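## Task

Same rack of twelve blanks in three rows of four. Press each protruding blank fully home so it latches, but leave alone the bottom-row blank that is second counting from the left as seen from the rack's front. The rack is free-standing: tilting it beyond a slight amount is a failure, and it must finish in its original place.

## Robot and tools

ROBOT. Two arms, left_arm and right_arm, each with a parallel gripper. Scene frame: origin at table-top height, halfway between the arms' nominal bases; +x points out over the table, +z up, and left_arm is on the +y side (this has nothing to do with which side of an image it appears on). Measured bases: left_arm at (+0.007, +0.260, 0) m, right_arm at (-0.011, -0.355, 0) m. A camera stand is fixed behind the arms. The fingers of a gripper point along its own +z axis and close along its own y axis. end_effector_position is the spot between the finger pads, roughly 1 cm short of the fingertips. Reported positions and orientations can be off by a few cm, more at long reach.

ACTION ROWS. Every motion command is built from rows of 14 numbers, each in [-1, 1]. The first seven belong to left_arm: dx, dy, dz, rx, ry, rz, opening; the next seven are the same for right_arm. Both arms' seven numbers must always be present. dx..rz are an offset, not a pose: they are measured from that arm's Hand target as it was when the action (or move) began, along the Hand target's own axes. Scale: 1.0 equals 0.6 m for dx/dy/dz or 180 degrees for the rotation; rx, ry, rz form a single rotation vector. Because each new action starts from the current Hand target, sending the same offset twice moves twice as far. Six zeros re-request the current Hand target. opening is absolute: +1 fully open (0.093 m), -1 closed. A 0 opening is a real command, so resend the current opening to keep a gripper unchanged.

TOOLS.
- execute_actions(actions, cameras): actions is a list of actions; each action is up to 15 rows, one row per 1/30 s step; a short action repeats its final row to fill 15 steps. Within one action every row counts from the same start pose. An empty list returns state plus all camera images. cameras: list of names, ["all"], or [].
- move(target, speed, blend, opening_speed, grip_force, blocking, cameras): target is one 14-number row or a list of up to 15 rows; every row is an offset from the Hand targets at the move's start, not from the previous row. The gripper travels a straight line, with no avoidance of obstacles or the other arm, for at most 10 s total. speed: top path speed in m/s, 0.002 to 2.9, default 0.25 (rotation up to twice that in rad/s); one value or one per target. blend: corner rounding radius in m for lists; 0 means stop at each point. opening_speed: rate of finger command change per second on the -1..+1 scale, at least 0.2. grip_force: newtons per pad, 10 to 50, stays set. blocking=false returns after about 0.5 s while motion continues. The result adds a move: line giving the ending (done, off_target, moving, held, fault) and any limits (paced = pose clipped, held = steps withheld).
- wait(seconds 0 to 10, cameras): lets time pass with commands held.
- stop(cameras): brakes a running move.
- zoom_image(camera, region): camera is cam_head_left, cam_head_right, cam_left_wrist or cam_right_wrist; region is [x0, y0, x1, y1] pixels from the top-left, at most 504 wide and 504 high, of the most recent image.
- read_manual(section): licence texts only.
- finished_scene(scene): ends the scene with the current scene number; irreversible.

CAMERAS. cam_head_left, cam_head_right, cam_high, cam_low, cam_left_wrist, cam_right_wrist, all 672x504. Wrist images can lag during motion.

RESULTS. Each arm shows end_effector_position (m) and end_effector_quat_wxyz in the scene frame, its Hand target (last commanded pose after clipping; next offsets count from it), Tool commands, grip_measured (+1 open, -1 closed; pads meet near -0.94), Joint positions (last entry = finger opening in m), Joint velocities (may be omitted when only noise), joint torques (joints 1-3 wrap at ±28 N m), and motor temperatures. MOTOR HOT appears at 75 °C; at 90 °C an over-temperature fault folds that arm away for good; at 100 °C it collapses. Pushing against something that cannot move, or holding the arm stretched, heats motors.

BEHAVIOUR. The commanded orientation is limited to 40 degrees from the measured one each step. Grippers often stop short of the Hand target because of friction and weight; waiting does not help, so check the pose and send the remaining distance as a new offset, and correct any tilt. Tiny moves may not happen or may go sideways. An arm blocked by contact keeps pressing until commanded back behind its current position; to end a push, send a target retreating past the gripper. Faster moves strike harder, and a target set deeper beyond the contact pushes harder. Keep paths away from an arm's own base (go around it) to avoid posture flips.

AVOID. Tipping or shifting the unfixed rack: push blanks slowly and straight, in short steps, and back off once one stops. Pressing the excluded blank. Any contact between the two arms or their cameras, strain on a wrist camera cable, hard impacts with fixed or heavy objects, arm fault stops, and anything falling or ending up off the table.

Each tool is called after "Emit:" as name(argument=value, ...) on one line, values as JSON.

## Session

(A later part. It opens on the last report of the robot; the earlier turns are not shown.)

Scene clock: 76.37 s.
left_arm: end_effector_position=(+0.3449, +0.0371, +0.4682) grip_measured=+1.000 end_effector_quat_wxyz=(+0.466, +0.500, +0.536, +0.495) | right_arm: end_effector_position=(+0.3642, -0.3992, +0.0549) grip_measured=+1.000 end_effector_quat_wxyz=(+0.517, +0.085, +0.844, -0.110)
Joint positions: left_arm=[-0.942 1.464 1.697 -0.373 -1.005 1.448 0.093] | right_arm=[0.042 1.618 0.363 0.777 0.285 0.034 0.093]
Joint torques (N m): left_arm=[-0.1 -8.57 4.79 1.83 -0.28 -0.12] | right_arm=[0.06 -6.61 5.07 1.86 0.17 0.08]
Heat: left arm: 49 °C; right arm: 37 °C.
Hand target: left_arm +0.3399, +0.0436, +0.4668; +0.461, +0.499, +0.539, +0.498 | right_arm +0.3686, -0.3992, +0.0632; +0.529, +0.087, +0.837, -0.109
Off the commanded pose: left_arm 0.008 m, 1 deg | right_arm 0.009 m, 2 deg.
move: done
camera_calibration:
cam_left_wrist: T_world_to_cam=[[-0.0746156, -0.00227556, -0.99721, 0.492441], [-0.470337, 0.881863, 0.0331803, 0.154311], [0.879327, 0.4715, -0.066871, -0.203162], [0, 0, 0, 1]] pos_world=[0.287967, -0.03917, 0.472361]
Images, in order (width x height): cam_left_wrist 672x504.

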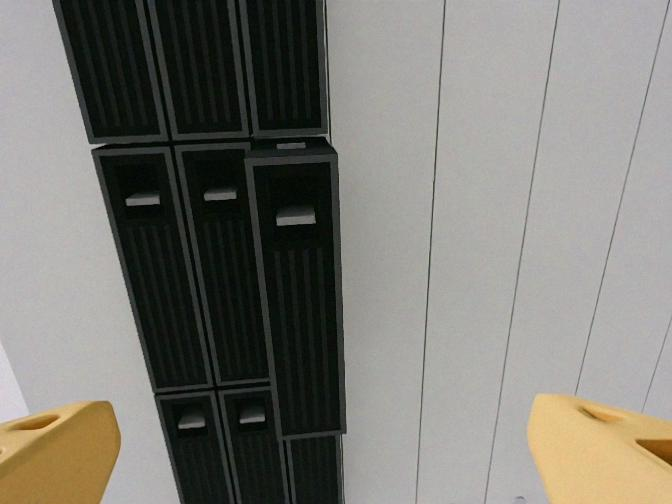

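Emit:
move(target=[[0,-0.01,-0.04,0,0,0,1,0,0,0,0,0,0,1],[0.2,-0.04,-0.07,0,0,0,1,0,0,0,0,0,0,1]], speed=0.2, blend=[0.01,0], cameras=["cam_left_wrist","cam_high","cam_head_right","cam_head_left","cam_low"])

Emit:
zoom_image(camera="cam_left_wrist", region=[60, 50, 360, 270])

Emit:
zoom_image(camera="cam_left_wrist", region=[90, 270, 360, 470])

Emit:
zoom_image(camera="cam_high", region=[250, 10, 500, 110])

Emit:
zoom_image(camera="cam_head_right", region=[130, 0, 400, 100])

Scene clock: 80.60 s.
left_arm: end_effector_position=(+0.2848, +0.1626, +0.4557) grip_measured=+1.000 end_effector_quat_wxyz=(+0.472, +0.483, +0.544, +0.499) | right_arm: end_effector_position=(+0.3642, -0.3992, +0.0549) grip_measured=+1.000 end_effector_quat_wxyz=(+0.517, +0.085, +0.844, -0.110)
Joint positions: left_arm=[-0.795 0.981 1.325 -0.434 -0.882 1.47 0.093] | right_arm=[0.042 1.618 0.363 0.777 0.285 0.034 0.093]
Joint torques (N m): left_arm=[0.76 -1.37 4.6 1.91 0.06 0] | right_arm=[-0.06 -6.61 5.07 1.91 0.19 0.02]
Heat: left arm: 48 °C; right arm: 37 °C.
Hand target: left_arm +0.2870, +0.1598, +0.4460; +0.461, +0.499, +0.539, +0.498 | right_arm +0.3686, -0.3992, +0.0632; +0.529, +0.087, +0.837, -0.109
Off the commanded pose: left_arm 0.010 m, 2 deg | right_arm 0.009 m, 2 deg.
move: done
camera_calibration:
cam_left_wrist: T_world_to_cam=[[-0.055085, -0.0287003, -0.998069, 0.474971], [-0.491171, 0.871061, 0.00206046, 0.0376469], [0.86932, 0.490336, -0.0620791, -0.212712], [0, 0, 0, 1]] pos_world=[0.22957, 0.0851396, 0.460771]
Images, in order (width x height): cam_head_left 672x504, cam_head_right 672x504, cam_high 672x504, cam_low 672x504, cam_left_wrist 672x504.

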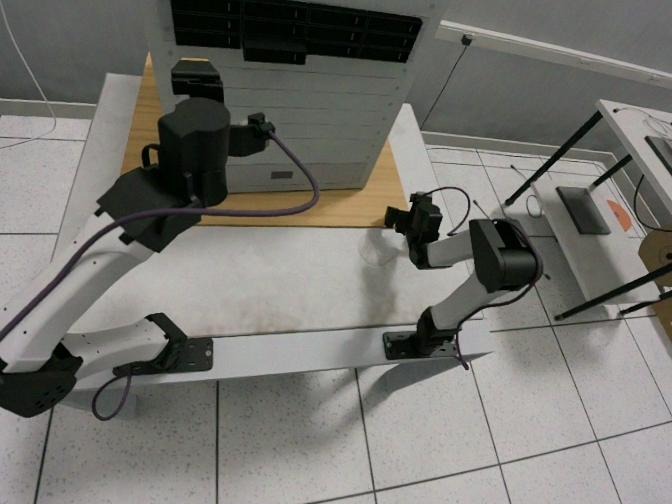

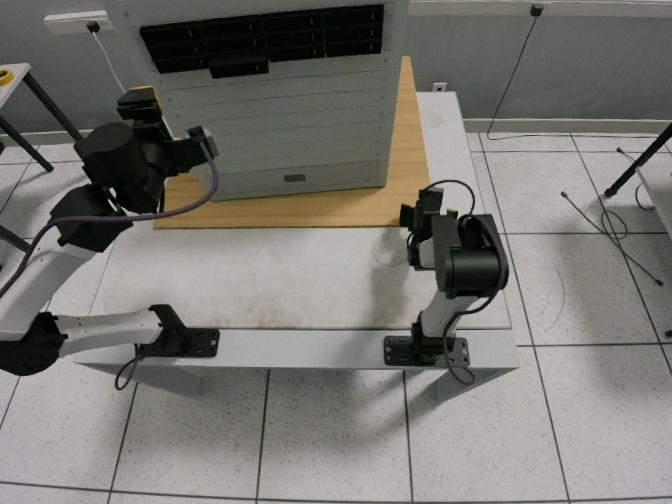

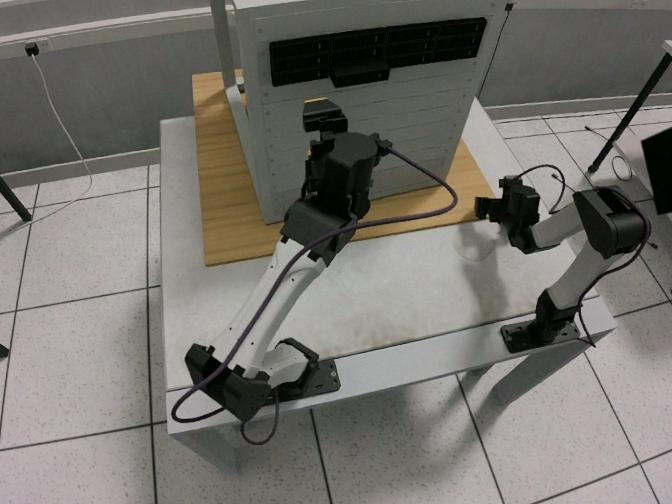

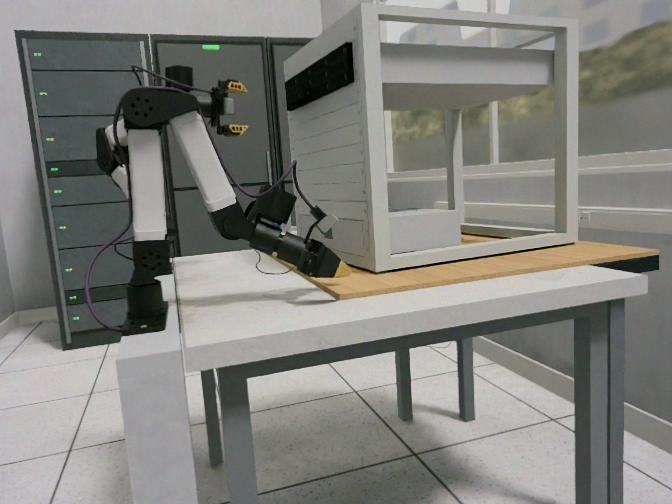

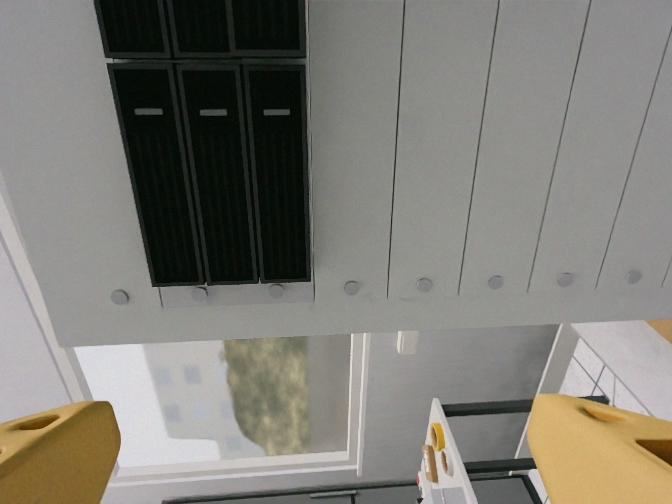

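Scaled by 1.680 from the camera's 672x504 image, which has a finer 960x720 frame.

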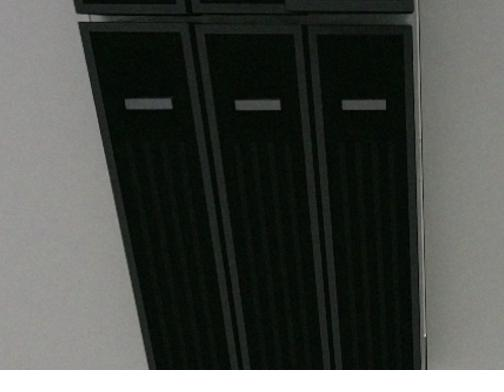

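Scaled by 1.867 from the camera's 672x504 image, which has a finer 960x720 frame.

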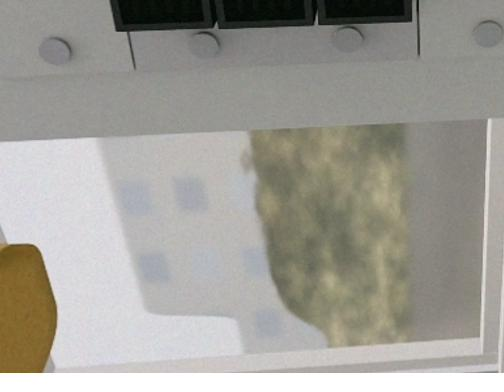

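Scaled by 2.016 from the camera's 672x504 image, which has a finer 960x720 frame.

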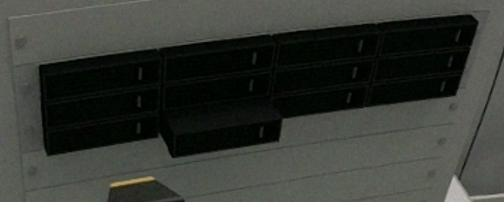

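Scaled by 1.867 from the camera's 672x504 image, which has a finer 960x720 frame.

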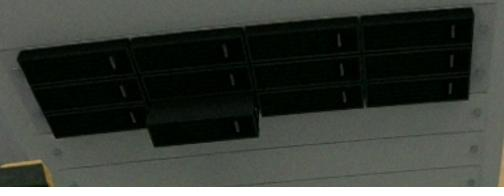

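Emit:
finished_scene(scene=2)

The scene is finished: the task was done.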